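# Seat the flat cable in its connector and close the latch

## Task

Push the flat cable's end fully into the connector, then close the connector's latch. For the whole episode, the left hand's thumb_mcp goal is capped at +85.1 degrees (its mechanical stop is +109 degrees); any larger goal is treated as +85.1 degrees and hand_goal reports that value.

## Robot and tools

Robot: two arms, left_arm and right_arm, each with a 16-motor four-digit hand (index, middle, ring, thumb). left_arm carries a left hand and right_arm a right hand; they are mirror images of each other.

Frames: the scene frame has its origin at table-top height, midway between the arms' nominal bases. +z is up, +x points out over the table, and left_arm sits on the +y side. Image left and right do not necessarily match the arm names. The actual base poses are left_arm (+0.041, +0.282, +0.010) m and right_arm (+0.039, -0.271, +0.011) m, each turned only slightly about z. Each arm's reported hand pose and its offsets use that arm's own base frame. cam_high and the table use the scene frame.

Hand point axes: +z runs along the straight fingers toward the tips. +y points out of the palm's face. On the right hand +x points across the palm away from the thumb; on the left hand +x points toward the thumb. A rigid mast near the wrist on the palm side can collide with things. Reported positions may be off by a few centimetres, and the right arm's elbow droops under load, so you may have to command it a little higher.

execute_actions(actions, cameras): actions is a list of actions. Each action is a table of 1 to 15 rows, one row per 1/30 s control step; if there are fewer than 15 rows, the last row is held for the remaining steps. Each action lasts 0.5 s. Every row is a single flat list of 48 numbers in [-1, 1] covering both arms, in this order:
- left_arm dx, dy, dz, rx, ry, rz
- the left hand's 16 hinge goals
- left current_limit, left speed
- right_arm dx, dy, dz, rx, ry, rz
- the right hand's 16 hinge goals
- right current_limit, right speed

Arm numbers (dx to rz) are offsets, not poses. They are measured along that arm's base axes from the Hand target as it stood when the action began. Every row in an action refers to that same starting target, not to the previous row. Scale: 1.0 equals 0.6 m of translation or 180 degrees of rotation. rx, ry and rz form one rotation vector, and the turn is made about the Hand target's position. A translation longer than 1.0 in total is shortened along its direction. Because the next action starts from the new target, sending the same offset again moves the arm further. All zeros asks the arm to hold its target and retry reaching it. Each control step limits the commanded orientation to within 40 degrees of the measured one. The hand point often stops short of the target; if it does, send the remaining gap as a new offset. To stop pushing against something, set the target back behind the hand point.

Hand numbers are absolute hinge goals: each one maps linearly between that hinge's two end stops. A 0 is a real goal, not 'no change'. To keep a hand as it is, resend its hand_goal, hand_current_limit and hand_speed. Order for each hand: index_mcp, index_abd, index_pip, index_dip, middle_mcp, middle_abd, middle_pip, middle_dip, ring_mcp, ring_abd, ring_pip, ring_dip, thumb_cmc, thumb_axl, thumb_mcp, thumb_ipl.

For each entry below, the angle at +1 is given first, then the angle at -1, then the value at which the digit is straight:
- Finger _mcp curls toward the palm as the value goes to -1: -18 / +128 deg, straight at +0.75.
- _abd swings the finger sideways, away from the thumb, going to -1: -60 / +60 deg, straight at 0.
- _pip: -29 / +108 deg, straight at +0.58.
- _dip: -21 / +117 deg, straight at +0.70.
- thumb_cmc brings the thumb in front of the palm going to -1: -20 / +120 deg, straight at +0.71.
- thumb_axl rolls the thumb about its own line: -27 / +140 deg, straight at +0.68.
- thumb_mcp: -69 / +109 deg, straight at +0.23.
- thumb_ipl: -77 / +108 deg, straight at +0.17.

current_limit sets every motor's current cap, from 0 mA at -1 to 550 mA at +1, with a floor of 11 mA. A very low cap may not be able to lift a finger. speed sets how fast each motor's set-point moves: (speed+1)/2 of 8.5 rad/s. Both start at current_limit +0.4 and speed -0.6, and each value stays in force until you change it. A finger only presses on an object if its goal lies past the object's surface.

cameras: a list of names (cam_high, cam_left_wrist, cam_right_wrist), ["all"] for every camera, or [] for none. An unknown name makes the call invalid. If you leave it out, an empty actions list returns all images and anything else returns none. Each call returns once the robot has come to rest, at most 3 s after the last action.

Results per arm: end_effector_position (m), end_effector_quat_wxyz, Hand target (the last commanded pose after the orientation limit; the next offsets start from here), joint positions, velocities and torques. Per hand, one entry per motor in the order above:
- hand_goal: the goals currently written.
- hand_measured: the actual hinge positions on the same -1 to +1 scale.
- hand_current_ma: motor current; positive means pushing toward -1.
- hand_state: moving, goal, blocked or overload.
- hand_current_limit and hand_speed: the current settings.
A MOTOR HOT line warns of heating; an OVER-TEMPERATURE FAULT means the arm has gone limp for 30 to 60 s or longer.

zoom_image(camera, region): returns an enlarged crop of the latest image from a camera. region is [x0, y0, x1, y1] in pixels of the 672x504 image, with a maximum size of 504x504.

read_manual(section): returns the licence texts only.

finished_scene(scene=1): ends the scene and cannot be undone. The cable must stay fully inserted and the latch closed once the robot lets go.

What to avoid:
- Dropping parts, letting anything fall from the table or be left off it (this fails the task).
- Slamming or hitting fixed things, and pushing very hard.
- Contact or squeezing between the two arms, including one hand gripping the other's fingers; this can end the scene.
- Any motor drawing 495 mA or more for 5 s in total; it overloads and goes limp for 10 s.
- Arms left stretched out or pushing toward unreachable poses, which heats the motors.
- Arm stops; while an arm is stopped, hand commands sent to it are lost.

The scene keeps running while you think, and the robot holds its last command during that time.

Each tool is called after "Request:" by a JSON object that holds its "method" and its "body".

## Session

Request:
{"method": "execute_actions", "body": {"actions": []}}

Scene clock: 0.00 s.
left_arm: end_effector_position=(+0.2604, +0.0404, +0.2424) hand_goal=(+0.754, +0.000, +0.576, +0.696, +0.754, +0.000, +0.576, +0.696, +0.754, +0.000, +0.576, +0.696, +0.714, +0.678, +0.226, +0.168) hand_measured=(+0.754, +0.000, +0.576, +0.696, +0.754, +0.000, +0.576, +0.696, +0.754, +0.000, +0.576, +0.696, +0.714, +0.678, +0.226, +0.168) hand_current_ma=(+0, +0, +0, +0, +0, +0, +0, +0, +0, +0, +0, +0, +0, +0, +0, +0) hand_state=(goal, goal, goal, goal, goal, goal, goal, goal, goal, goal, goal, goal, goal, goal, goal, goal) hand_current_limit=0.40 hand_speed=-0.60 end_effector_quat_wxyz=(-0.046, +0.998, -0.034, -0.014) | right_arm: end_effector_position=(+0.6143, +0.4552, +0.1774) hand_goal=(+0.754, +0.000, +0.576, +0.696, +0.754, +0.000, +0.576, +0.696, +0.754, +0.000, +0.576, +0.696, +0.714, +0.678, +0.226, +0.168) hand_measured=(+0.754, +0.000, +0.576, +0.696, +0.754, +0.000, +0.576, +0.696, +0.754, +0.000, +0.576, +0.696, +0.714, +0.678, +0.226, +0.168) hand_current_ma=(+0, +0, +0, +0, +0, +0, +0, +0, +0, +0, +0, +0, +0, +0, +0, +0) hand_state=(goal, goal, goal, goal, goal, goal, goal, goal, goal, goal, goal, goal, goal, goal, goal, goal) hand_current_limit=0.40 hand_speed=-0.60 end_effector_quat_wxyz=(+0.048, -0.012, +0.982, +0.183)
Joint positions: left_arm=[0.42 1.039 1.055 -1.571 -0.096 2.059] | right_arm=[0.496 2.066 1.924 -1.166 -0.278 -1.062]
Joint velocities: within noise
Joint torques (N m): no reading
Heat: left arm: hottest waist 31 °C; right arm: hottest wrist yaw 34 °C.
Hand target: left_arm +0.2663, +0.0430, +0.2528; -0.053, +0.998, -0.033, +0.000 | right_arm +0.6209, +0.4589, +0.2018; +0.067, -0.015, +0.979, +0.193

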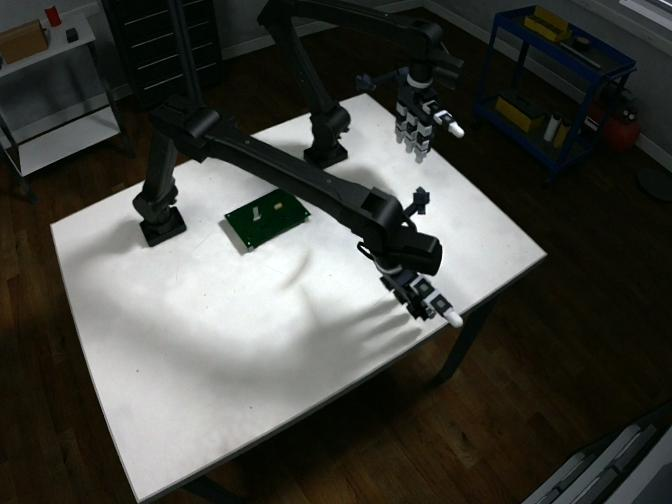

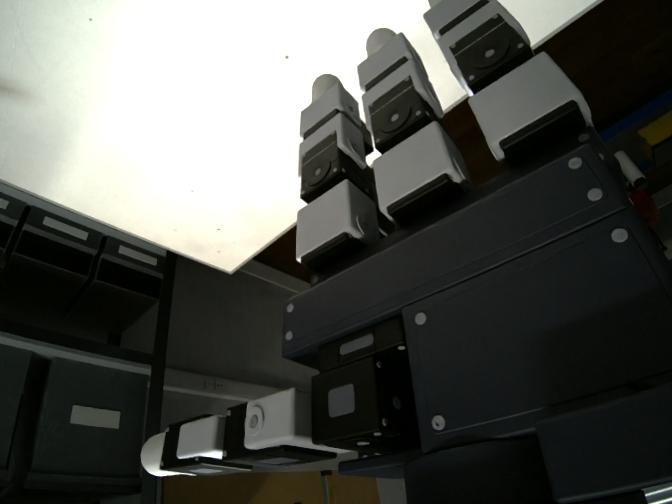

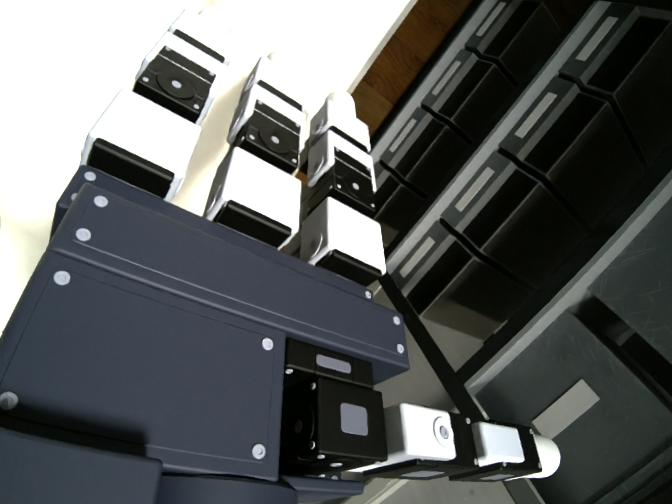

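Request:
{"method": "zoom_image", "body": {"camera": "cam_high", "region": [210, 170, 330, 260]}}

Request:
{"method": "zoom_image", "body": {"camera": "cam_high", "region": [240, 190, 300, 235]}}

Scaled by 4.200.

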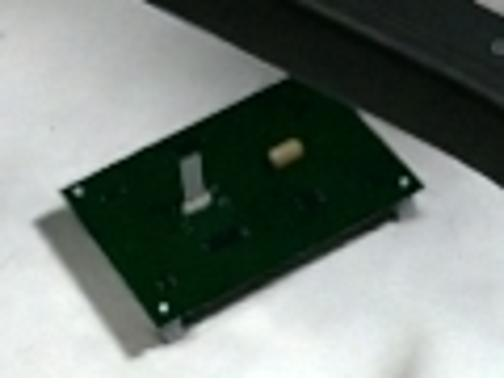

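Scaled by 8.400.

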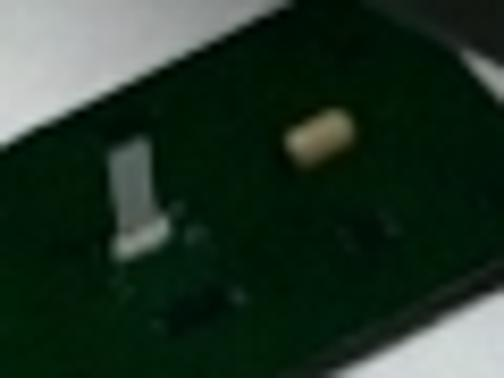

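Request:
{"method": "execute_actions", "body": {"actions": [[[0,0,0,0,0,0,0.754,0,0.576,0.696,0.754,0,0.576,0.696,0.754,0,0.576,0.696,0.714,0.678,0.226,0.168,0.4,-0.6,-0.05,-0.02,0.1,-0.03,0.01,0,0.754,0,0.576,0.696,0.754,0,0.576,0.696,0.754,0,0.576,0.696,0.714,0.678,0.226,0.168,0.4,-0.6]],[[0,0,0,0,0,0,0.754,0,0.576,0.696,0.754,0,0.576,0.696,0.754,0,0.576,0.696,0.714,0.678,0.226,0.168,0.4,-0.6,-0.1,-0.03,0.05,-0.03,0.01,0,0.754,0,0.576,0.696,0.754,0,0.576,0.696,0.754,0,0.576,0.696,0.714,0.678,0.226,0.168,0.4,-0.6]],[[0,0,0,0,0,0,0.754,0,0.576,0.696,0.754,0,0.576,0.696,0.754,0,0.576,0.696,0.714,0.678,0.226,0.168,0.4,-0.6,-0.12,-0.04,0,-0.03,0.01,0,0.754,0,0.576,0.696,0.754,0,0.576,0.696,0.754,0,0.576,0.696,0.714,0.678,0.226,0.168,0.4,-0.6]]], "cameras": ["cam_high"]}}

Scene clock: 119.53 s.
left_arm: end_effector_position=(+0.2604, +0.0404, +0.2424) hand_goal=(+0.754, +0.000, +0.576, +0.696, +0.754, +0.000, +0.576, +0.696, +0.754, +0.000, +0.576, +0.696, +0.714, +0.678, +0.226, +0.168) hand_measured=(+0.754, +0.000, +0.576, +0.696, +0.754, +0.000, +0.576, +0.696, +0.754, +0.000, +0.576, +0.696, +0.714, +0.678, +0.224, +0.168) hand_current_ma=(-4, +0, +4, +0, -4, +0, +4, +0, -4, +0, +4, +0, +1, -4, -14, -2) hand_state=(goal, goal, goal, goal, goal, goal, goal, goal, goal, goal, goal, goal, goal, goal, goal, goal) hand_current_limit=0.40 hand_speed=-0.60 end_effector_quat_wxyz=(-0.046, +0.998, -0.034, -0.014) | right_arm: end_effector_position=(+0.4649, +0.4045, +0.2826) hand_goal=(+0.754, +0.000, +0.576, +0.696, +0.754, +0.000, +0.576, +0.696, +0.754, +0.000, +0.576, +0.696, +0.714, +0.678, +0.226, +0.168) hand_measured=(+0.754, +0.000, +0.576, +0.696, +0.754, +0.000, +0.576, +0.696, +0.754, +0.000, +0.576, +0.696, +0.714, +0.678, +0.222, +0.168) hand_current_ma=(+0, +0, +1, +0, +0, +0, +1, +0, +0, +0, +1, +0, +1, -1, -5, +0) hand_state=(goal, goal, goal, goal, goal, goal, goal, goal, goal, goal, goal, goal, goal, goal, goal, goal) hand_current_limit=0.40 hand_speed=-0.60 end_effector_quat_wxyz=(+0.013, -0.018, +0.998, +0.051)
Joint positions: left_arm=[0.42 1.039 1.055 -1.571 -0.096 2.059] | right_arm=[0.6 1.726 1.794 -1.56 -0.072 -1.005]
Joint torques (N m): left_arm=[-1.08 -6.18 10.19 0.2 0.04 0.07] | right_arm=[0.73 -16.91 6.5 0.49 -0.11 0.21]
Heat: left arm: hottest elbow 33 °C; right arm: hottest shoulder 40 °C.
Hand target: left_arm +0.2663, +0.0430, +0.2528; -0.053, +0.998, -0.033, +0.000 | right_arm +0.4588, +0.4049, +0.2920; +0.019, -0.015, +0.998, +0.054
Off the commanded pose: left_arm 0.012 m, 2 deg | right_arm 0.011 m, 1 deg.
Images, in order (width x height): cam_high 672x504.

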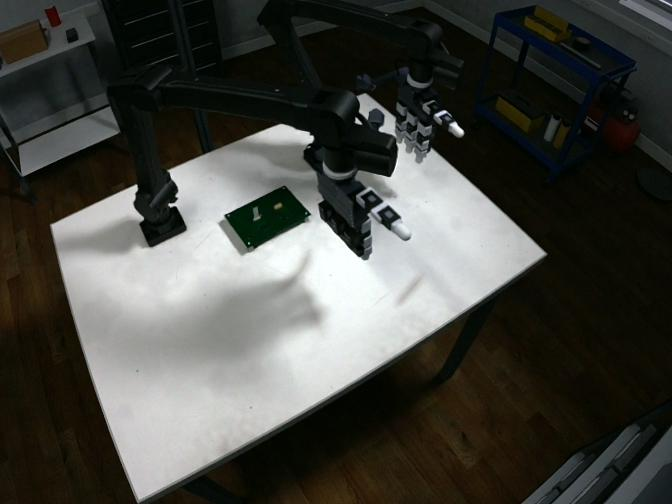

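Request:
{"method": "zoom_image", "body": {"camera": "cam_high", "region": [215, 180, 320, 255]}}

Request:
{"method": "zoom_image", "body": {"camera": "cam_high", "region": [245, 198, 269, 228]}}

Scaled by 4.800.

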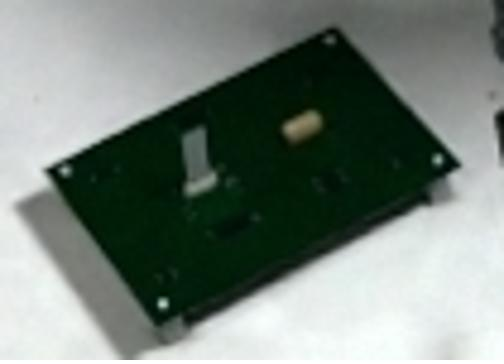

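Scaled by 16.800.

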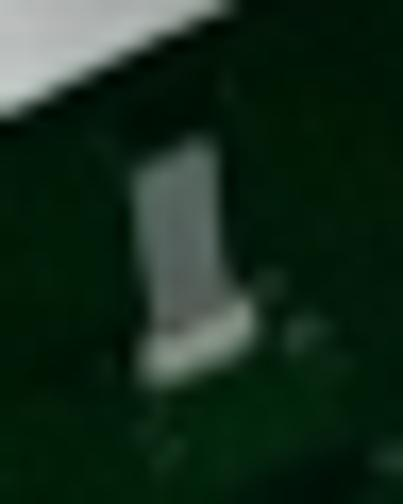

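Request:
{"method": "execute_actions", "body": {"actions": [[[0,0,0,0,0,0,0.754,0,0.576,0.696,0.754,0,0.576,0.696,0.754,0,0.576,0.696,0.714,0.678,0.226,0.168,0.4,-0.6,-0.14,-0.04,0,-0.012,0.004,-0.003,0.754,0,0.576,0.696,0.754,0,0.576,0.696,0.754,0,0.576,0.696,0.714,0.678,0.226,0.168,0.4,-0.6]],[[0,0,0,0,0,0,0.754,0,0.576,0.696,0.754,0,0.576,0.696,0.754,0,0.576,0.696,0.714,0.678,0.226,0.168,0.4,-0.6,-0.14,-0.04,0,-0.012,0.004,-0.003,0.754,0,0.576,0.696,0.754,0,0.576,0.696,0.754,0,0.576,0.696,0.714,0.678,0.226,0.168,0.4,-0.6]],[[0,0,0,0,0,0,0.754,0,0.576,0.696,0.754,0,0.576,0.696,0.754,0,0.576,0.696,0.714,0.678,0.226,0.168,0.4,-0.6,-0.14,-0.04,0,-0.01,0.004,-0.003,0.754,0,0.576,0.696,0.754,0,0.576,0.696,0.754,0,0.576,0.696,0.714,0.678,0.226,0.168,0.4,-0.6]],[[0,0,0,0,0,0,0.754,0,0.576,0.696,0.754,0,0.576,0.696,0.754,0,0.576,0.696,0.714,0.678,0.226,0.168,0.4,-0.6,-0.1,-0.04,-0.04,0,0,0,0.754,0,0.576,0.696,0.754,0,0.576,0.696,0.754,0,0.576,0.696,0.714,0.678,0.226,0.168,0.4,-0.6]]], "cameras": ["all"]}}

Scene clock: 135.13 s.
left_arm: end_effector_position=(+0.2604, +0.0404, +0.2424) hand_goal=(+0.754, +0.000, +0.576, +0.696, +0.754, +0.000, +0.576, +0.696, +0.754, +0.000, +0.576, +0.696, +0.714, +0.678, +0.226, +0.168) hand_measured=(+0.754, +0.000, +0.576, +0.696, +0.754, +0.000, +0.576, +0.696, +0.754, +0.000, +0.576, +0.696, +0.714, +0.678, +0.224, +0.168) hand_current_ma=(-4, +0, +4, +0, -4, +0, +4, +0, -4, +0, +4, +0, +1, -4, -14, -2) hand_state=(goal, goal, goal, goal, goal, goal, goal, goal, goal, goal, goal, goal, goal, goal, goal, goal) hand_current_limit=0.40 hand_speed=-0.60 end_effector_quat_wxyz=(-0.046, +0.998, -0.034, -0.014) | right_arm: end_effector_position=(+0.1515, +0.3092, +0.2685) hand_goal=(+0.754, +0.000, +0.576, +0.696, +0.754, +0.000, +0.576, +0.696, +0.754, +0.000, +0.576, +0.696, +0.714, +0.678, +0.226, +0.168) hand_measured=(+0.752, +0.000, +0.576, +0.696, +0.752, +0.000, +0.576, +0.696, +0.752, +0.000, +0.576, +0.696, +0.714, +0.678, +0.222, +0.168) hand_current_ma=(-1, +0, +0, +0, -1, +0, +0, +0, -1, +0, +0, +0, +0, -1, -6, +0) hand_state=(goal, goal, goal, goal, goal, goal, goal, goal, goal, goal, goal, goal, goal, goal, goal, goal) hand_current_limit=0.40 hand_speed=-0.60 end_effector_quat_wxyz=(-0.002, -0.001, +1.000, +0.000)
Joint positions: left_arm=[0.42 1.039 1.055 -1.571 -0.096 2.059] | right_arm=[1.048 1.01 1.086 -1.647 -0.004 -0.526]
Joint torques (N m): left_arm=[-1.08 -6.36 10.3 0.17 0.03 0.07] | right_arm=[1.32 -5.71 6.23 0.47 -0.01 0.24]
Heat: left arm: hottest elbow 33 °C; right arm: hottest shoulder 38 °C.
Hand target: left_arm +0.2663, +0.0430, +0.2528; -0.053, +0.998, -0.033, +0.000 | right_arm +0.1469, +0.3089, +0.2680; +0.000, -0.001, +1.000, +0.001
Off the commanded pose: left_arm 0.012 m, 2 deg | right_arm 0.005 m, 0 deg.
camera_calibration:
cam_right_wrist: T_world_to_cam=[[0.793421, 0.607968, 0.0292849, -0.285174], [0.362212, -0.510273, 0.780015, -0.168041], [0.489168, -0.608273, -0.625075, 0.403369], [0, 0, 0, 1]] pos_world=[0.0898145, 0.332988, 0.391562]

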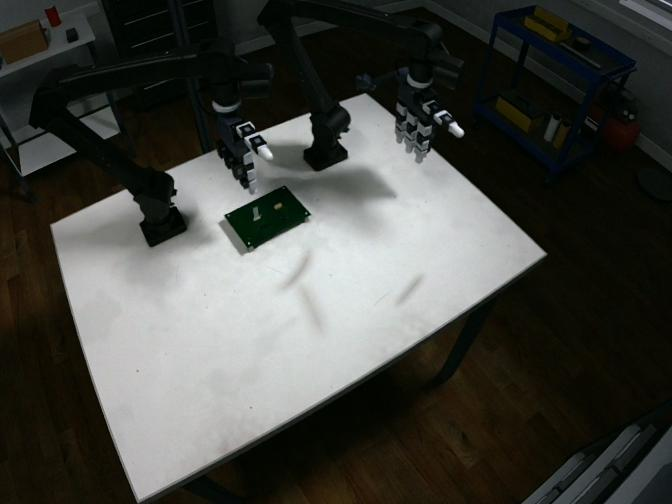

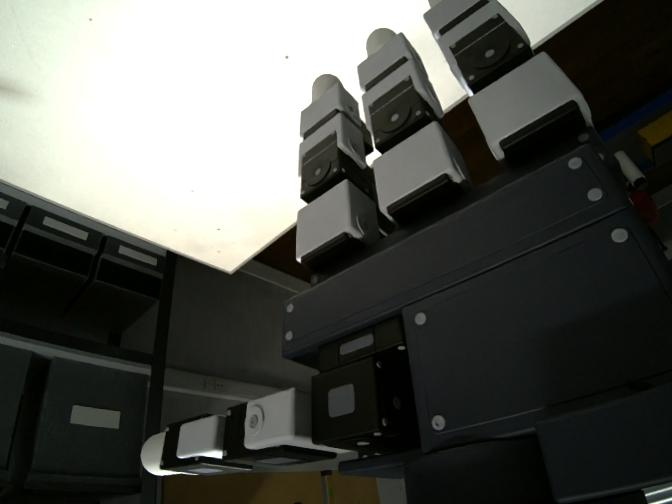

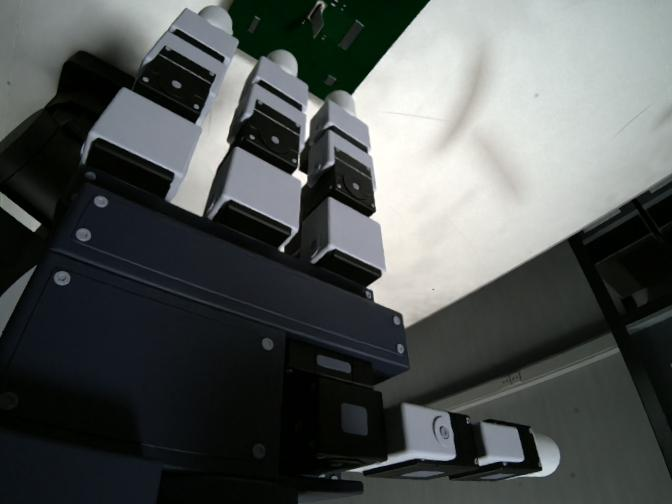

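Request:
{"method": "zoom_image", "body": {"camera": "cam_right_wrist", "region": [230, 0, 440, 100]}}

Request:
{"method": "zoom_image", "body": {"camera": "cam_right_wrist", "region": [290, 0, 370, 60]}}

Scaled by 2.400 from the camera's 672x504 image, which has a finer 960x720 frame.

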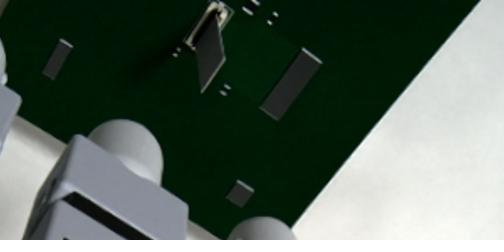

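Scaled by 6.300 from the camera's 672x504 image, which has a finer 960x720 frame.

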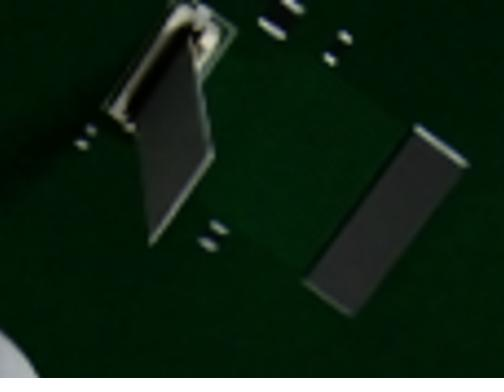

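Request:
{"method": "execute_actions", "body": {"actions": [[[0,0,0,0,0,0,0.754,0,0.576,0.696,0.754,0,0.576,0.696,0.754,0,0.576,0.696,0.714,0.678,0.226,0.168,0.4,-0.6,-0.1,-0.025,0,0,0,0,-0.479,0,-0.6,-0.1,-0.479,0,-0.6,-0.1,-0.479,0,-0.6,-0.1,0.714,0.678,0.226,0.168,0.4,-0.6]],[[0,0,0,0,0,0,0.754,0,0.576,0.696,0.754,0,0.576,0.696,0.754,0,0.576,0.696,0.714,0.678,0.226,0.168,0.4,-0.6,-0.093,-0.025,0,0,0,0,-0.479,0,-0.6,-0.1,-0.479,0,-0.6,-0.1,-0.479,0,-0.6,-0.1,0.714,0.678,0.226,0.168,0.4,-0.6]],[[0,0,0,0,0,0,0.754,0,0.576,0.696,0.754,0,0.576,0.696,0.754,0,0.576,0.696,0.714,0.678,0.226,0.168,0.4,-0.6,0,0,-0.08,0,0,0,-0.479,0,-0.6,-0.1,-0.479,0,-0.6,-0.1,-0.479,0,-0.6,-0.1,0.714,0.678,0.226,0.168,0.4,-0.6]]], "cameras": ["all"]}}

Scene clock: 169.30 s.
left_arm: end_effector_position=(+0.2604, +0.0404, +0.2424) hand_goal=(+0.754, +0.000, +0.576, +0.696, +0.754, +0.000, +0.576, +0.696, +0.754, +0.000, +0.576, +0.696, +0.714, +0.678, +0.226, +0.168) hand_measured=(+0.754, +0.000, +0.576, +0.696, +0.754, +0.000, +0.576, +0.696, +0.754, +0.000, +0.576, +0.696, +0.714, +0.678, +0.224, +0.168) hand_current_ma=(-4, +0, +4, +0, -4, +0, +4, +0, -4, +0, +4, +0, +1, -4, -14, -2) hand_state=(goal, goal, goal, goal, goal, goal, goal, goal, goal, goal, goal, goal, goal, goal, goal, goal) hand_current_limit=0.40 hand_speed=-0.60 end_effector_quat_wxyz=(-0.046, +0.998, -0.034, -0.014) | right_arm: end_effector_position=(+0.0336, +0.2764, +0.2228) hand_goal=(-0.478, +0.000, -0.600, -0.100, -0.478, +0.000, -0.600, -0.100, -0.478, +0.000, -0.600, -0.100, +0.714, +0.678, +0.226, +0.168) hand_measured=(-0.462, +0.000, -0.596, -0.098, -0.464, +0.000, -0.596, -0.098, -0.462, +0.000, -0.596, -0.098, +0.714, +0.678, +0.222, +0.168) hand_current_ma=(+33, +0, +4, +2, +26, +0, +4, +2, +35, +0, +4, +3, +0, -1, -6, +0) hand_state=(goal, goal, goal, goal, goal, goal, goal, goal, goal, goal, goal, goal, goal, goal, goal, goal) hand_current_limit=0.40 hand_speed=-0.60 end_effector_quat_wxyz=(-0.001, -0.001, +1.000, +0.001)
Joint positions: left_arm=[0.42 1.039 1.055 -1.571 -0.096 2.059] | right_arm=[1.513 0.809 0.858 -1.617 -0.003 -0.06]
Joint torques (N m): left_arm=[-1.14 -6.24 10.25 0.16 0.04 0.07] | right_arm=[1.61 -2.32 6.63 1.06 0.01 0.24]
Heat: left arm: hottest elbow 34 °C; right arm: hottest shoulder 35 °C.
Hand target: left_arm +0.2663, +0.0430, +0.2528; -0.053, +0.998, -0.033, +0.000 | right_arm +0.0310, +0.2789, +0.2200; +0.000, -0.001, +1.000, +0.001
Off the commanded pose: left_arm 0.012 m, 2 deg | right_arm 0.004 m, 0 deg.
camera_calibration:
cam_right_wrist: T_world_to_cam=[[0.793857, 0.607303, 0.031206, -0.170655], [0.36076, -0.511648, 0.779788, -0.105835], [0.489534, -0.607782, -0.625266, 0.412316], [0, 0, 0, 1]] pos_world=[-0.028186, 0.300087, 0.345662]

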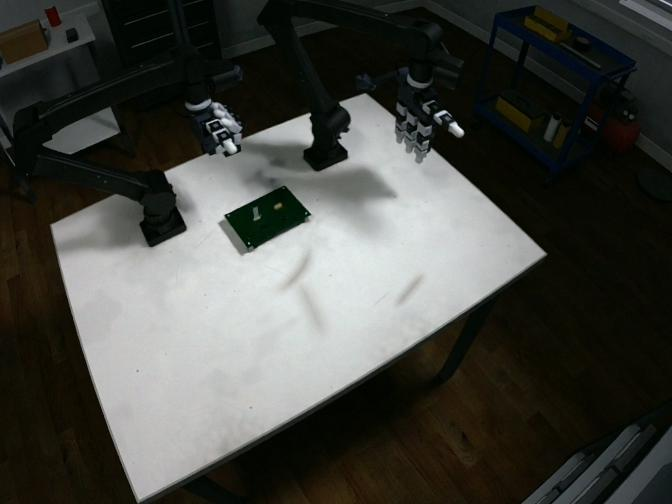

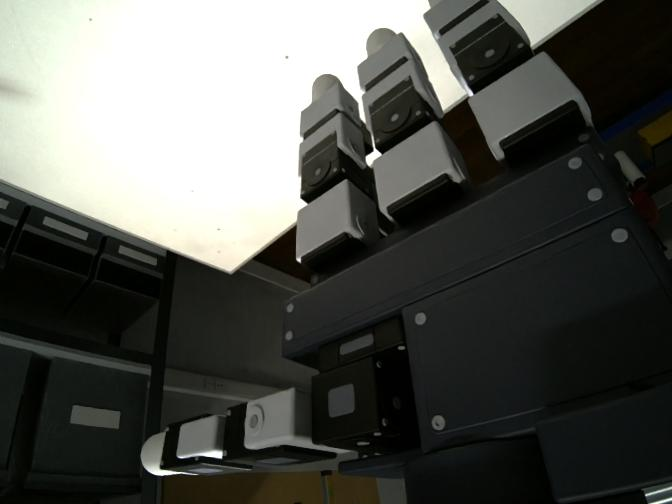

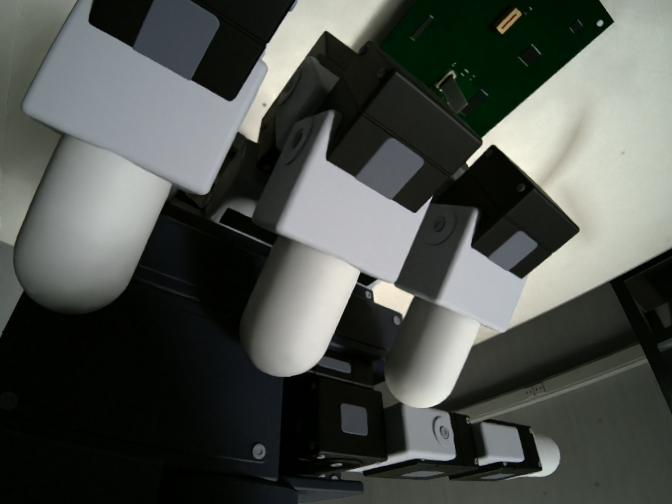

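Request:
{"method": "zoom_image", "body": {"camera": "cam_right_wrist", "region": [415, 50, 495, 120]}}

Scaled by 6.300 from the camera's 672x504 image, which has a finer 960x720 frame.

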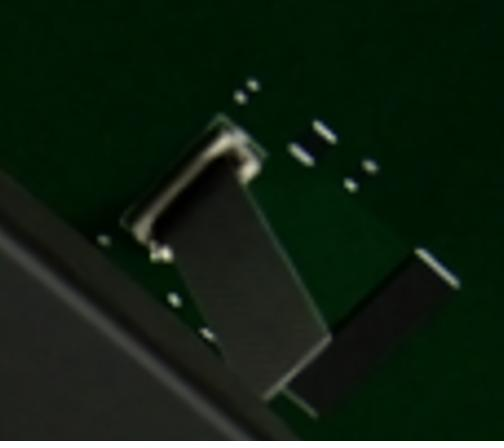

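Request:
{"method": "execute_actions", "body": {"actions": [[[0,0,0,0,0,0,0.754,0,0.576,0.696,0.754,0,0.576,0.696,0.754,0,0.576,0.696,0.714,0.678,0.226,0.168,0.4,-0.6,0,0,-0.07,0,0,0,-0.479,0,-0.6,-0.1,-0.479,0,-0.6,-0.1,-0.479,0,-0.6,-0.1,0.714,0.678,0.226,0.168,0.4,-0.6]],[[0,0,0,0,0,0,0.754,0,0.576,0.696,0.754,0,0.576,0.696,0.754,0,0.576,0.696,0.714,0.678,0.226,0.168,0.4,-0.6,0,0,-0.07,0,0,0,-0.479,0,-0.6,-0.1,-0.479,0,-0.6,-0.1,-0.479,0,-0.6,-0.1,0.714,0.678,0.226,0.168,0.4,-0.6]]], "cameras": ["cam_right_wrist"]}}

Request:
{"method": "zoom_image", "body": {"camera": "cam_right_wrist", "region": [430, 80, 550, 180]}}

Scene clock: 183.77 s.
left_arm: end_effector_position=(+0.2604, +0.0404, +0.2424) hand_goal=(+0.754, +0.000, +0.576, +0.696, +0.754, +0.000, +0.576, +0.696, +0.754, +0.000, +0.576, +0.696, +0.714, +0.678, +0.226, +0.168) hand_measured=(+0.754, +0.000, +0.576, +0.696, +0.754, +0.000, +0.576, +0.696, +0.754, +0.000, +0.576, +0.696, +0.714, +0.678, +0.224, +0.168) hand_current_ma=(-4, +0, +4, +0, -4, +0, +4, +0, -4, +0, +4, +0, +1, -4, -14, -2) hand_state=(goal, goal, goal, goal, goal, goal, goal, goal, goal, goal, goal, goal, goal, goal, goal, goal) hand_current_limit=0.40 hand_speed=-0.60 end_effector_quat_wxyz=(-0.046, +0.998, -0.034, -0.014) | right_arm: end_effector_position=(+0.0337, +0.2771, +0.1400) hand_goal=(-0.478, +0.000, -0.600, -0.100, -0.478, +0.000, -0.600, -0.100, -0.478, +0.000, -0.600, -0.100, +0.714, +0.678, +0.226, +0.168) hand_measured=(-0.462, +0.000, -0.596, -0.098, -0.464, +0.000, -0.596, -0.098, -0.462, +0.000, -0.596, -0.098, +0.714, +0.678, +0.222, +0.168) hand_current_ma=(+32, +0, +4, +2, +25, +0, +4, +2, +34, +0, +4, +3, +0, -1, -6, +0) hand_state=(goal, goal, goal, goal, goal, goal, goal, goal, goal, goal, goal, goal, goal, goal, goal, goal) hand_current_limit=0.40 hand_speed=-0.60 end_effector_quat_wxyz=(-0.001, -0.001, +1.000, +0.004)
Joint positions: left_arm=[0.42 1.039 1.055 -1.571 -0.096 2.059] | right_arm=[1.513 0.825 0.646 -1.385 -0.003 -0.059]
Joint torques (N m): left_arm=[-1.14 -6.12 10.26 0.2 0.05 0.07] | right_arm=[1.61 -2.2 6.6 1.03 0.04 0.25]
Heat: left arm: hottest elbow 34 °C; right arm: hottest elbow 35 °C.
Hand target: left_arm +0.2663, +0.0430, +0.2528; -0.053, +0.998, -0.033, +0.000 | right_arm +0.0310, +0.2788, +0.1360; +0.000, -0.001, +1.000, +0.001
Off the commanded pose: left_arm 0.012 m, 2 deg | right_arm 0.005 m, 0 deg.
camera_calibration:
cam_right_wrist: T_world_to_cam=[[0.794062, 0.606858, 0.0344844, -0.168799], [0.360316, -0.515639, 0.77736, -0.0396028], [0.489529, -0.604847, -0.62811, 0.360536], [0, 0, 0, 1]] pos_world=[-0.0281862, 0.300085, 0.263063]
Images, in order (width x height): cam_right_wrist 672x504.

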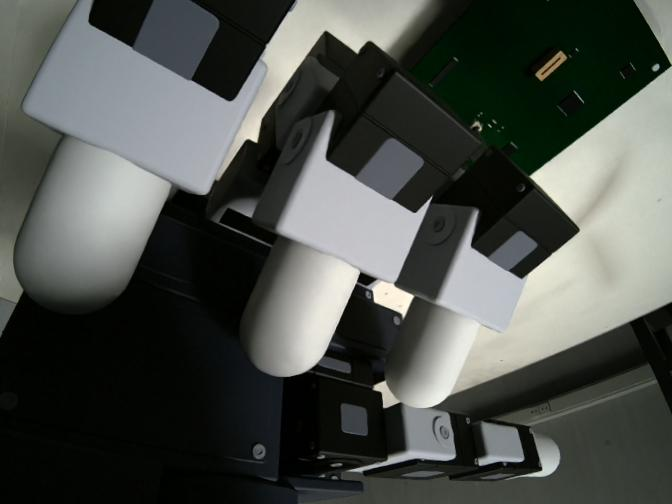

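Scaled by 4.200 from the camera's 672x504 image, which has a finer 960x720 frame.

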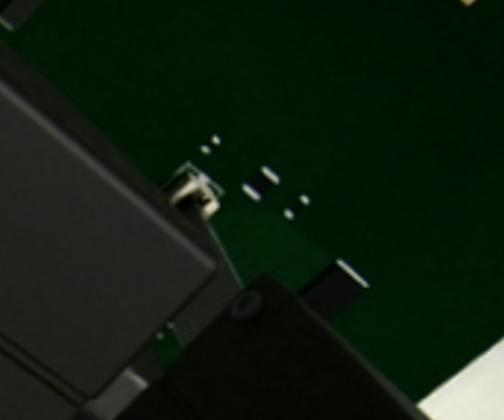

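Request:
{"method": "execute_actions", "body": {"actions": [[[0,0,0,0,0,0,0.754,0,0.576,0.696,0.754,0,0.576,0.696,0.754,0,0.576,0.696,0.714,0.678,0.226,0.168,0.4,-0.6,0,-0.09,0,0,0,0,-0.479,0,-0.6,-0.1,-0.479,0,-0.6,-0.1,-0.479,0,-0.6,-0.1,0.714,0.678,0.226,0.168,0.4,-0.6]]], "cameras": ["cam_right_wrist"]}}

Request:
{"method": "zoom_image", "body": {"camera": "cam_right_wrist", "region": [460, 50, 580, 150]}}

Scene clock: 188.87 s.
left_arm: end_effector_position=(+0.2604, +0.0404, +0.2424) hand_goal=(+0.754, +0.000, +0.576, +0.696, +0.754, +0.000, +0.576, +0.696, +0.754, +0.000, +0.576, +0.696, +0.714, +0.678, +0.226, +0.168) hand_measured=(+0.754, +0.000, +0.576, +0.696, +0.754, +0.000, +0.576, +0.696, +0.754, +0.000, +0.576, +0.696, +0.714, +0.678, +0.224, +0.168) hand_current_ma=(-4, +0, +4, +0, -4, +0, +4, +0, -4, +0, +4, +0, +1, -4, -14, -2) hand_state=(goal, goal, goal, goal, goal, goal, goal, goal, goal, goal, goal, goal, goal, goal, goal, goal) hand_current_limit=0.40 hand_speed=-0.60 end_effector_quat_wxyz=(-0.046, +0.998, -0.034, -0.014) | right_arm: end_effector_position=(+0.0308, +0.2270, +0.1353) hand_goal=(-0.478, +0.000, -0.600, -0.100, -0.478, +0.000, -0.600, -0.100, -0.478, +0.000, -0.600, -0.100, +0.714, +0.678, +0.226, +0.168) hand_measured=(-0.462, +0.000, -0.596, -0.098, -0.464, +0.000, -0.596, -0.098, -0.462, +0.000, -0.596, -0.098, +0.714, +0.678, +0.222, +0.168) hand_current_ma=(+32, +0, +3, +2, +25, +0, +4, +2, +34, +0, +4, +3, +0, -1, -6, +0) hand_state=(goal, goal, goal, goal, goal, goal, goal, goal, goal, goal, goal, goal, goal, goal, goal, goal) hand_current_limit=0.40 hand_speed=-0.60 end_effector_quat_wxyz=(-0.001, -0.001, +1.000, +0.001)
Joint positions: left_arm=[0.42 1.039 1.055 -1.571 -0.096 2.059] | right_arm=[1.513 0.65 0.569 -1.489 -0.003 -0.059]
Joint torques (N m): left_arm=[-1.08 -6.01 10.25 0.24 0.04 0.07] | right_arm=[-0.15 -1.55 6.9 0.29 0.04 0.07]
Heat: left arm: hottest elbow 34 °C; right arm: hottest elbow 35 °C.
Hand target: left_arm +0.2663, +0.0430, +0.2528; -0.053, +0.998, -0.033, +0.000 | right_arm +0.0310, +0.2249, +0.1360; +0.000, -0.001, +1.000, +0.001
Off the commanded pose: left_arm 0.012 m, 2 deg | right_arm 0.002 m, 0 deg.
camera_calibration:
cam_right_wrist: T_world_to_cam=[[0.79406, 0.607059, 0.0307764, -0.135584], [0.3603, -0.510858, 0.780518, -0.0622187], [0.489543, -0.608689, -0.624375, 0.329011], [0, 0, 0, 1]] pos_world=[-0.0309862, 0.250788, 0.258162]
Images, in order (width x height): cam_right_wrist 672x504.

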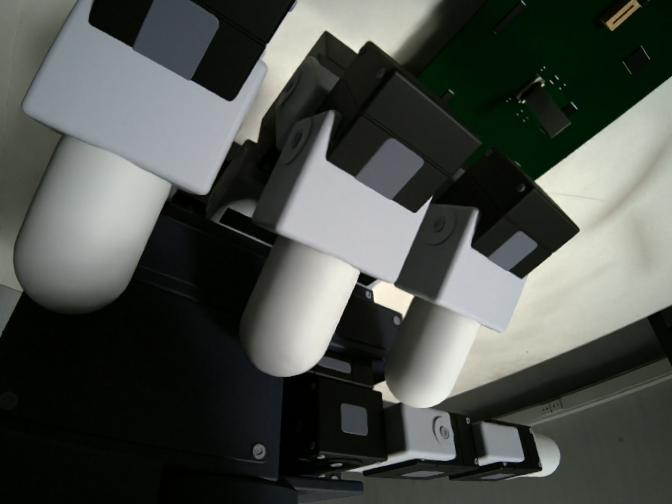

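Scaled by 4.200 from the camera's 672x504 image, which has a finer 960x720 frame.

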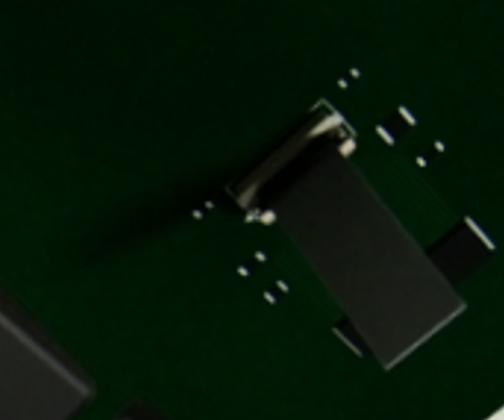

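Request:
{"method": "zoom_image", "body": {"camera": "cam_right_wrist", "region": [505, 65, 555, 110]}}

Scaled by 10.080 from the camera's 672x504 image, which has a finer 960x720 frame.

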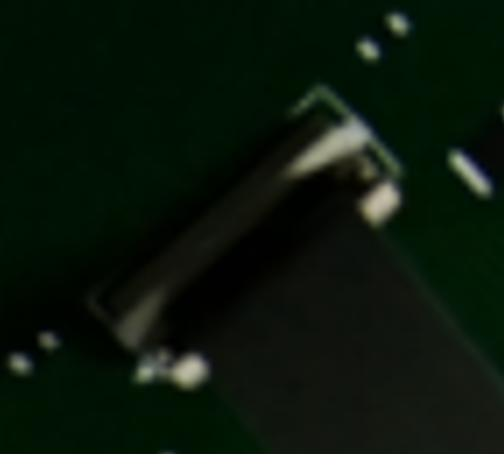

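Request:
{"method": "execute_actions", "body": {"actions": [[[0,0,0,0,0,0,0.754,0,0.576,0.696,0.754,0,0.576,0.696,0.754,0,0.576,0.696,0.714,0.678,0.226,0.168,0.4,-0.6,0.05,0.015,0.1,0,0,-0.1,-0.479,0,-0.6,-0.1,-0.479,0,-0.6,-0.1,-0.479,0,-0.6,-0.1,0.714,0.678,0.226,0.168,0.4,-0.6]],[[0,0,0,0,0,0,0.754,0,0.576,0.696,0.754,0,0.576,0.696,0.754,0,0.576,0.696,0.714,0.678,0.226,0.168,0.4,-0.6,0.08,0.025,0.04,0,0,-0.15,-0.479,0,-0.6,-0.1,-0.479,0,-0.6,-0.1,-0.479,0,-0.6,-0.1,0.714,0.678,0.226,0.168,0.4,-0.6]],[[0,0,0,0,0,0,0.754,0,0.576,0.696,0.754,0,0.576,0.696,0.754,0,0.576,0.696,0.714,0.678,0.226,0.168,0.4,-0.6,0.08,0.025,0,0,0,-0.15,-0.479,0,-0.6,-0.1,-0.479,0,-0.6,-0.1,-0.479,0,-0.6,-0.1,0.714,0.678,0.226,0.168,0.4,-0.6]],[[0,0,0,0,0,0,0.754,0,0.576,0.696,0.754,0,0.576,0.696,0.754,0,0.576,0.696,0.714,0.678,0.226,0.168,0.4,-0.6,0.08,0.025,0,0,0,-0.15,-0.479,0,-0.6,-0.1,-0.479,0,-0.6,-0.1,-0.479,0,-0.6,-0.1,0.714,0.678,0.226,0.168,0.4,-0.6]],[[0,0,0,0,0,0,0.754,0,0.576,0.696,0.754,0,0.576,0.696,0.754,0,0.576,0.696,0.714,0.678,0.226,0.168,0.4,-0.6,0.08,0.025,-0.03,0,0,-0.15,-0.479,0,-0.6,-0.1,-0.479,0,-0.6,-0.1,-0.479,0,-0.6,-0.1,0.714,0.678,0.226,0.168,0.4,-0.6]]], "cameras": ["all"]}}

Scene clock: 227.17 s.
left_arm: end_effector_position=(+0.2604, +0.0404, +0.2424) hand_goal=(+0.754, +0.000, +0.576, +0.696, +0.754, +0.000, +0.576, +0.696, +0.754, +0.000, +0.576, +0.696, +0.714, +0.678, +0.226, +0.168) hand_measured=(+0.754, +0.000, +0.576, +0.696, +0.754, +0.000, +0.576, +0.696, +0.754, +0.000, +0.576, +0.696, +0.714, +0.678, +0.224, +0.168) hand_current_ma=(-4, +0, +4, +0, -4, +0, +4, +0, -4, +0, +4, +0, +1, -4, -14, -2) hand_state=(goal, goal, goal, goal, goal, goal, goal, goal, goal, goal, goal, goal, goal, goal, goal, goal) hand_current_limit=0.40 hand_speed=-0.60 end_effector_quat_wxyz=(-0.046, +0.998, -0.034, -0.014) | right_arm: end_effector_position=(+0.2419, +0.2798, +0.1818) hand_goal=(-0.478, +0.000, -0.600, -0.100, -0.478, +0.000, -0.600, -0.100, -0.478, +0.000, -0.600, -0.100, +0.714, +0.678, +0.226, +0.168) hand_measured=(-0.462, +0.000, -0.598, -0.098, -0.464, +0.000, -0.598, -0.098, -0.462, +0.000, -0.598, -0.098, +0.714, +0.678, +0.222, +0.168) hand_current_ma=(+32, +0, +3, +2, +25, +0, +3, +2, +34, +0, +3, +3, +0, -1, -6, +0) hand_state=(goal, goal, goal, goal, goal, goal, goal, goal, goal, goal, goal, goal, goal, goal, goal, goal) hand_current_limit=0.40 hand_speed=-0.60 end_effector_quat_wxyz=(+0.012, +0.884, +0.466, -0.020)
Joint positions: left_arm=[0.42 1.039 1.055 -1.571 -0.096 2.059] | right_arm=[1.081 1.421 1.19 -1.387 -0.003 1.682]
Joint torques (N m): left_arm=[-1.26 -6.12 10.25 0.16 0.03 0.07] | right_arm=[-0.32 -10.23 10.73 -0.24 0.2 0.23]
Heat: left arm: hottest elbow 34 °C; right arm: hottest elbow 34 °C.
Hand target: left_arm +0.2663, +0.0430, +0.2528; -0.053, +0.998, -0.033, +0.000 | right_arm +0.2530, +0.2938, +0.2020; +0.001, +0.890, +0.455, +0.001
Off the commanded pose: left_arm 0.012 m, 2 deg | right_arm 0.027 m, 3 deg.
camera_calibration:
cam_right_wrist: T_world_to_cam=[[0.0522843, -0.996087, 0.0712541, 0.283958], [-0.603829, 0.0252972, 0.796712, -0.0672974], [-0.795397, -0.0846808, -0.600144, 0.446699], [0, 0, 0, 1]] pos_world=[0.299821, 0.322376, 0.301467]

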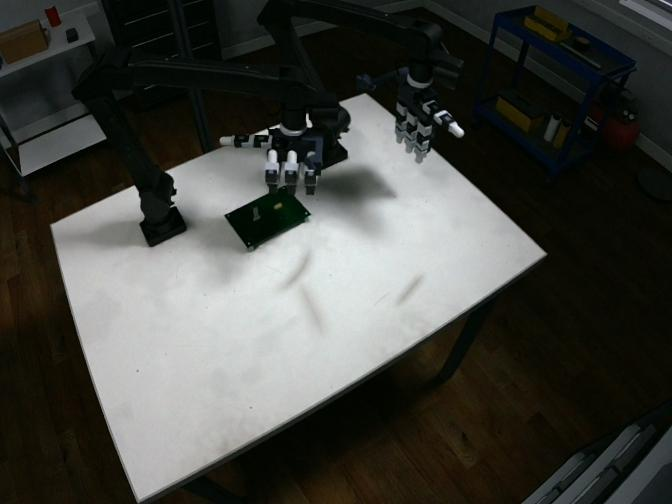

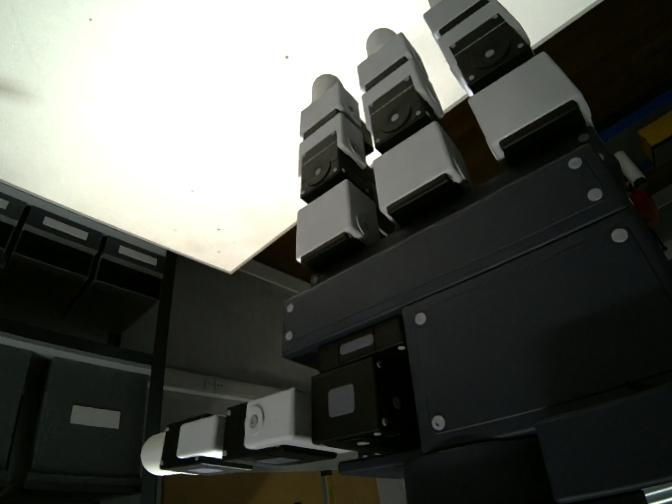

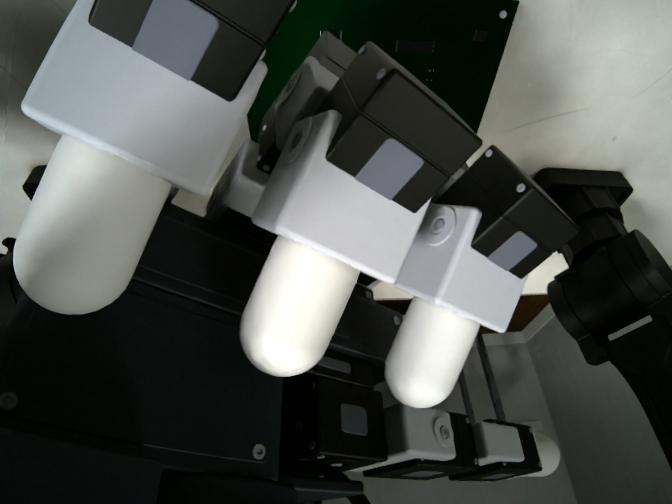

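Request:
{"method": "execute_actions", "body": {"actions": [[[0,0,0,0,0,0,0.754,0,0.576,0.696,0.754,0,0.576,0.696,0.754,0,0.576,0.696,0.714,0.678,0.226,0.168,0.4,-0.6,0,0.08,-0.04,0,0,0,-0.479,0,-0.6,-0.1,-0.479,0,-0.6,-0.1,-0.479,0,-0.6,-0.1,0.714,0.678,0.226,0.168,0.4,-0.6]],[[0,0,0,0,0,0,0.754,0,0.576,0.696,0.754,0,0.576,0.696,0.754,0,0.576,0.696,0.714,0.678,0.226,0.168,0.4,-0.6,0.02,0,-0.05,0,0,0,-0.479,0,-0.6,-0.1,-0.479,0,-0.6,-0.1,-0.479,0,-0.6,-0.1,0.714,0.678,0.226,0.168,0.4,-0.6]]], "cameras": ["cam_right_wrist"]}}

Request:
{"method": "zoom_image", "body": {"camera": "cam_right_wrist", "region": [440, 30, 560, 130]}}

Scene clock: 239.40 s.
left_arm: end_effector_position=(+0.2604, +0.0404, +0.2424) hand_goal=(+0.754, +0.000, +0.576, +0.696, +0.754, +0.000, +0.576, +0.696, +0.754, +0.000, +0.576, +0.696, +0.714, +0.678, +0.226, +0.168) hand_measured=(+0.754, +0.000, +0.576, +0.696, +0.754, +0.000, +0.576, +0.696, +0.754, +0.000, +0.576, +0.696, +0.714, +0.678, +0.224, +0.168) hand_current_ma=(-4, +0, +4, +0, -4, +0, +4, +0, -4, +0, +4, +0, +1, -4, -14, -2) hand_state=(goal, goal, goal, goal, goal, goal, goal, goal, goal, goal, goal, goal, goal, goal, goal, goal) hand_current_limit=0.40 hand_speed=-0.60 end_effector_quat_wxyz=(-0.046, +0.998, -0.034, -0.014) | right_arm: end_effector_position=(+0.2541, +0.3337, +0.1435) hand_goal=(-0.478, +0.000, -0.600, -0.100, -0.478, +0.000, -0.600, -0.100, -0.478, +0.000, -0.600, -0.100, +0.714, +0.678, +0.226, +0.168) hand_measured=(-0.462, +0.000, -0.598, -0.098, -0.464, +0.000, -0.598, -0.098, -0.462, +0.000, -0.598, -0.098, +0.714, +0.678, +0.222, +0.168) hand_current_ma=(+32, +0, +3, +2, +25, +0, +3, +2, +34, +0, +3, +3, +0, -1, -6, +0) hand_state=(goal, goal, goal, goal, goal, goal, goal, goal, goal, goal, goal, goal, goal, goal, goal, goal) hand_current_limit=0.40 hand_speed=-0.60 end_effector_quat_wxyz=(+0.007, +0.888, +0.459, -0.010)
Joint positions: left_arm=[0.42 1.039 1.055 -1.571 -0.096 2.059] | right_arm=[1.114 1.573 1.257 -1.279 0 1.731]
Joint torques (N m): left_arm=[-1.03 -6.18 10.3 0.16 0.03 0.08] | right_arm=[-0.73 -11.58 8.27 0.46 0.18 0.02]
Heat: left arm: hottest elbow 34 °C; right arm: hottest elbow 36 °C.
Hand target: left_arm +0.2663, +0.0430, +0.2528; -0.053, +0.998, -0.033, +0.000 | right_arm +0.2652, +0.3418, +0.1480; +0.001, +0.890, +0.455, +0.001
Off the commanded pose: left_arm 0.012 m, 2 deg | right_arm 0.014 m, 2 deg.
camera_calibration:
cam_right_wrist: T_world_to_cam=[[0.0347277, -0.99794, 0.0539419, 0.347316], [-0.614651, 0.0212323, 0.788514, -0.0255305], [-0.788035, -0.0605387, -0.612647, 0.429887], [0, 0, 0, 1]] pos_world=[0.311012, 0.373167, 0.264765]
Images, in order (width x height): cam_right_wrist 672x504.

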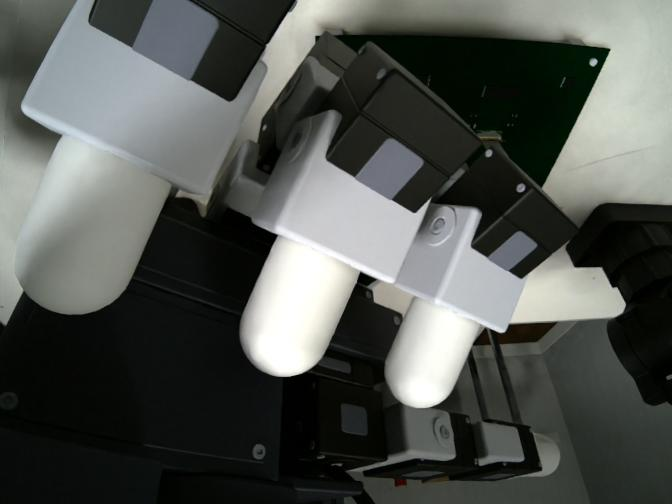

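Scaled by 4.200 from the camera's 672x504 image, which has a finer 960x720 frame.

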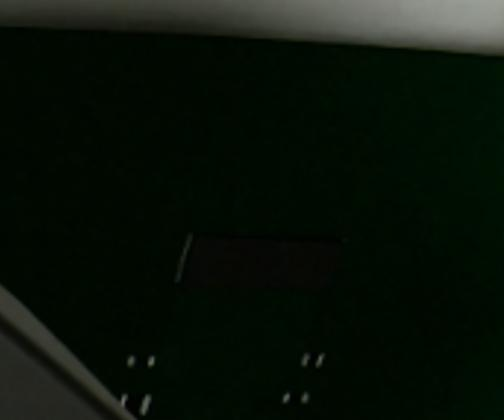

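Request:
{"method": "zoom_image", "body": {"camera": "cam_right_wrist", "region": [460, 110, 530, 160]}}

Scaled by 7.200 from the camera's 672x504 image, which has a finer 960x720 frame.

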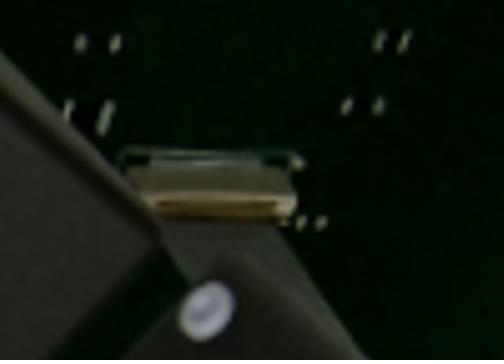

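Request:
{"method": "execute_actions", "body": {"actions": [[[0,0,0,0,0,0,0.754,0,0.576,0.696,0.754,0,0.576,0.696,0.754,0,0.576,0.696,0.714,0.678,0.226,0.168,0.4,-0.6,-0.04,0,-0.03,0,0,0,-0.479,0,-0.6,-0.1,-0.479,0,-0.6,-0.1,-0.479,0,-0.6,-0.1,0.714,0.678,0.226,0.168,0.4,-0.6]],[[0,0,0,0,0,0,0.754,0,0.576,0.696,0.754,0,0.576,0.696,0.754,0,0.576,0.696,0.714,0.678,0.226,0.168,0.4,-0.6,-0.03,-0.005,-0.03,0,0,0,-0.479,0,-0.6,-0.1,-0.479,0,-0.6,-0.1,-0.479,0,-0.6,-0.1,0.714,0.678,0.226,0.168,0.4,-0.6]]], "cameras": ["cam_right_wrist","cam_high"]}}

Request:
{"method": "zoom_image", "body": {"camera": "cam_right_wrist", "region": [480, 80, 600, 180]}}

Scene clock: 257.73 s.
left_arm: end_effector_position=(+0.2604, +0.0404, +0.2424) hand_goal=(+0.754, +0.000, +0.576, +0.696, +0.754, +0.000, +0.576, +0.696, +0.754, +0.000, +0.576, +0.696, +0.714, +0.678, +0.226, +0.168) hand_measured=(+0.754, +0.000, +0.576, +0.696, +0.754, +0.000, +0.576, +0.696, +0.754, +0.000, +0.576, +0.696, +0.714, +0.678, +0.224, +0.168) hand_current_ma=(-4, +0, +4, +0, -4, +0, +4, +0, -4, +0, +4, +0, +1, -4, -14, -2) hand_state=(goal, goal, goal, goal, goal, goal, goal, goal, goal, goal, goal, goal, goal, goal, goal, goal) hand_current_limit=0.40 hand_speed=-0.60 end_effector_quat_wxyz=(-0.046, +0.998, -0.034, -0.014) | right_arm: end_effector_position=(+0.2277, +0.3370, +0.1118) hand_goal=(-0.478, +0.000, -0.600, -0.100, -0.478, +0.000, -0.600, -0.100, -0.478, +0.000, -0.600, -0.100, +0.714, +0.678, +0.226, +0.168) hand_measured=(-0.462, +0.000, -0.598, -0.098, -0.464, +0.000, -0.598, -0.098, -0.462, +0.000, -0.598, -0.098, +0.714, +0.678, +0.222, +0.168) hand_current_ma=(+32, +0, +3, +2, +25, +0, +3, +2, +34, +0, +3, +3, +0, -1, -6, +0) hand_state=(goal, goal, goal, goal, goal, goal, goal, goal, goal, goal, goal, goal, goal, goal, goal, goal) hand_current_limit=0.40 hand_speed=-0.60 end_effector_quat_wxyz=(+0.003, +0.890, +0.456, -0.003)
Joint positions: left_arm=[0.42 1.039 1.055 -1.571 -0.096 2.059] | right_arm=[1.171 1.573 1.17 -1.175 0 1.793]
Joint torques (N m): left_arm=[-0.91 -6.3 10.29 0.16 0.05 0.08] | right_arm=[1.38 -12.04 5.7 0.49 0.18 0.24]
Heat: left arm: hottest elbow 35 °C; right arm: hottest elbow 37 °C.
Hand target: left_arm +0.2663, +0.0430, +0.2528; -0.053, +0.998, -0.033, +0.000 | right_arm +0.2231, +0.3388, +0.1119; +0.001, +0.890, +0.455, +0.001
Off the commanded pose: left_arm 0.012 m, 2 deg | right_arm 0.005 m, 1 deg.
camera_calibration:
cam_right_wrist: T_world_to_cam=[[0.0286895, -0.998804, 0.0395818, 0.356506], [-0.621049, 0.0132169, 0.78366, -0.0121158], [-0.783247, -0.047065, -0.619927, 0.385012], [0, 0, 0, 1]] pos_world=[0.283807, 0.37436, 0.234063]
Images, in order (width x height): cam_high 672x504, cam_right_wrist 672x504.

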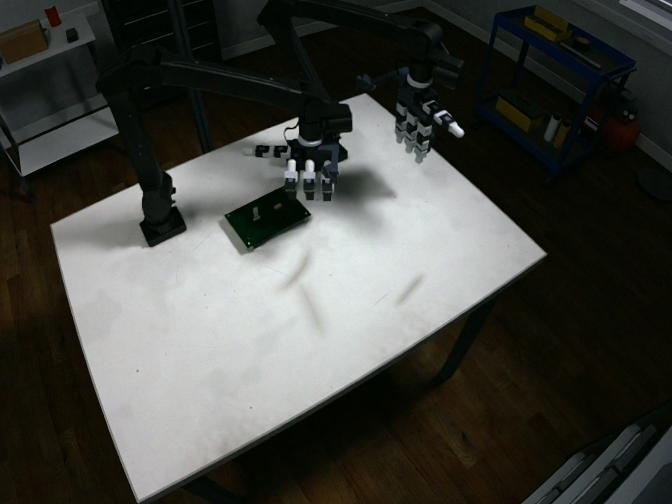

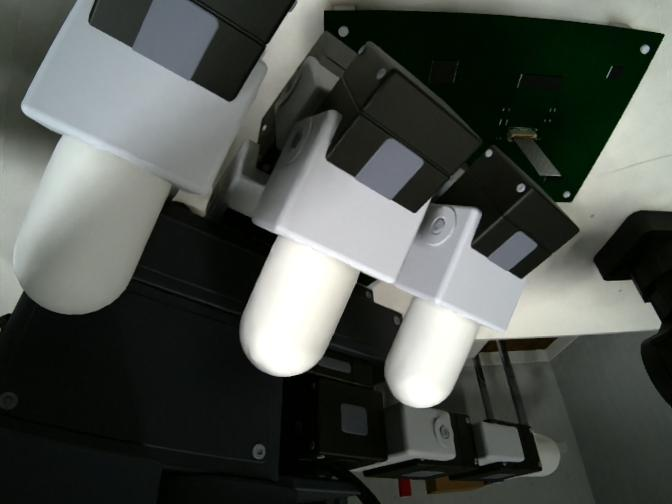

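Scaled by 4.200 from the camera's 672x504 image, which has a finer 960x720 frame.

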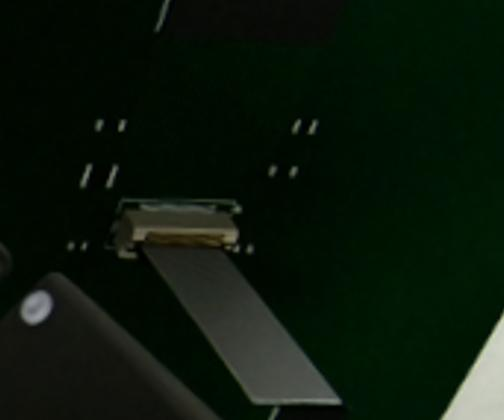

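Request:
{"method": "zoom_image", "body": {"camera": "cam_right_wrist", "region": [502, 120, 544, 155]}}

Scaled by 12.000 from the camera's 672x504 image, which has a finer 960x720 frame.

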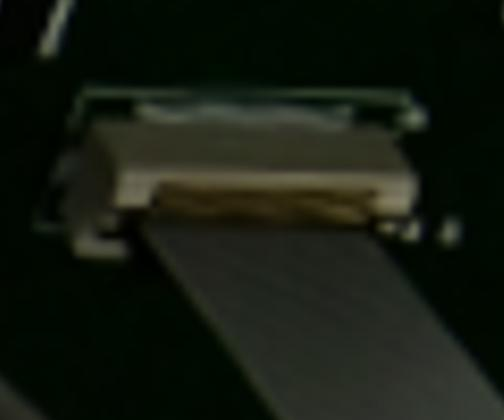

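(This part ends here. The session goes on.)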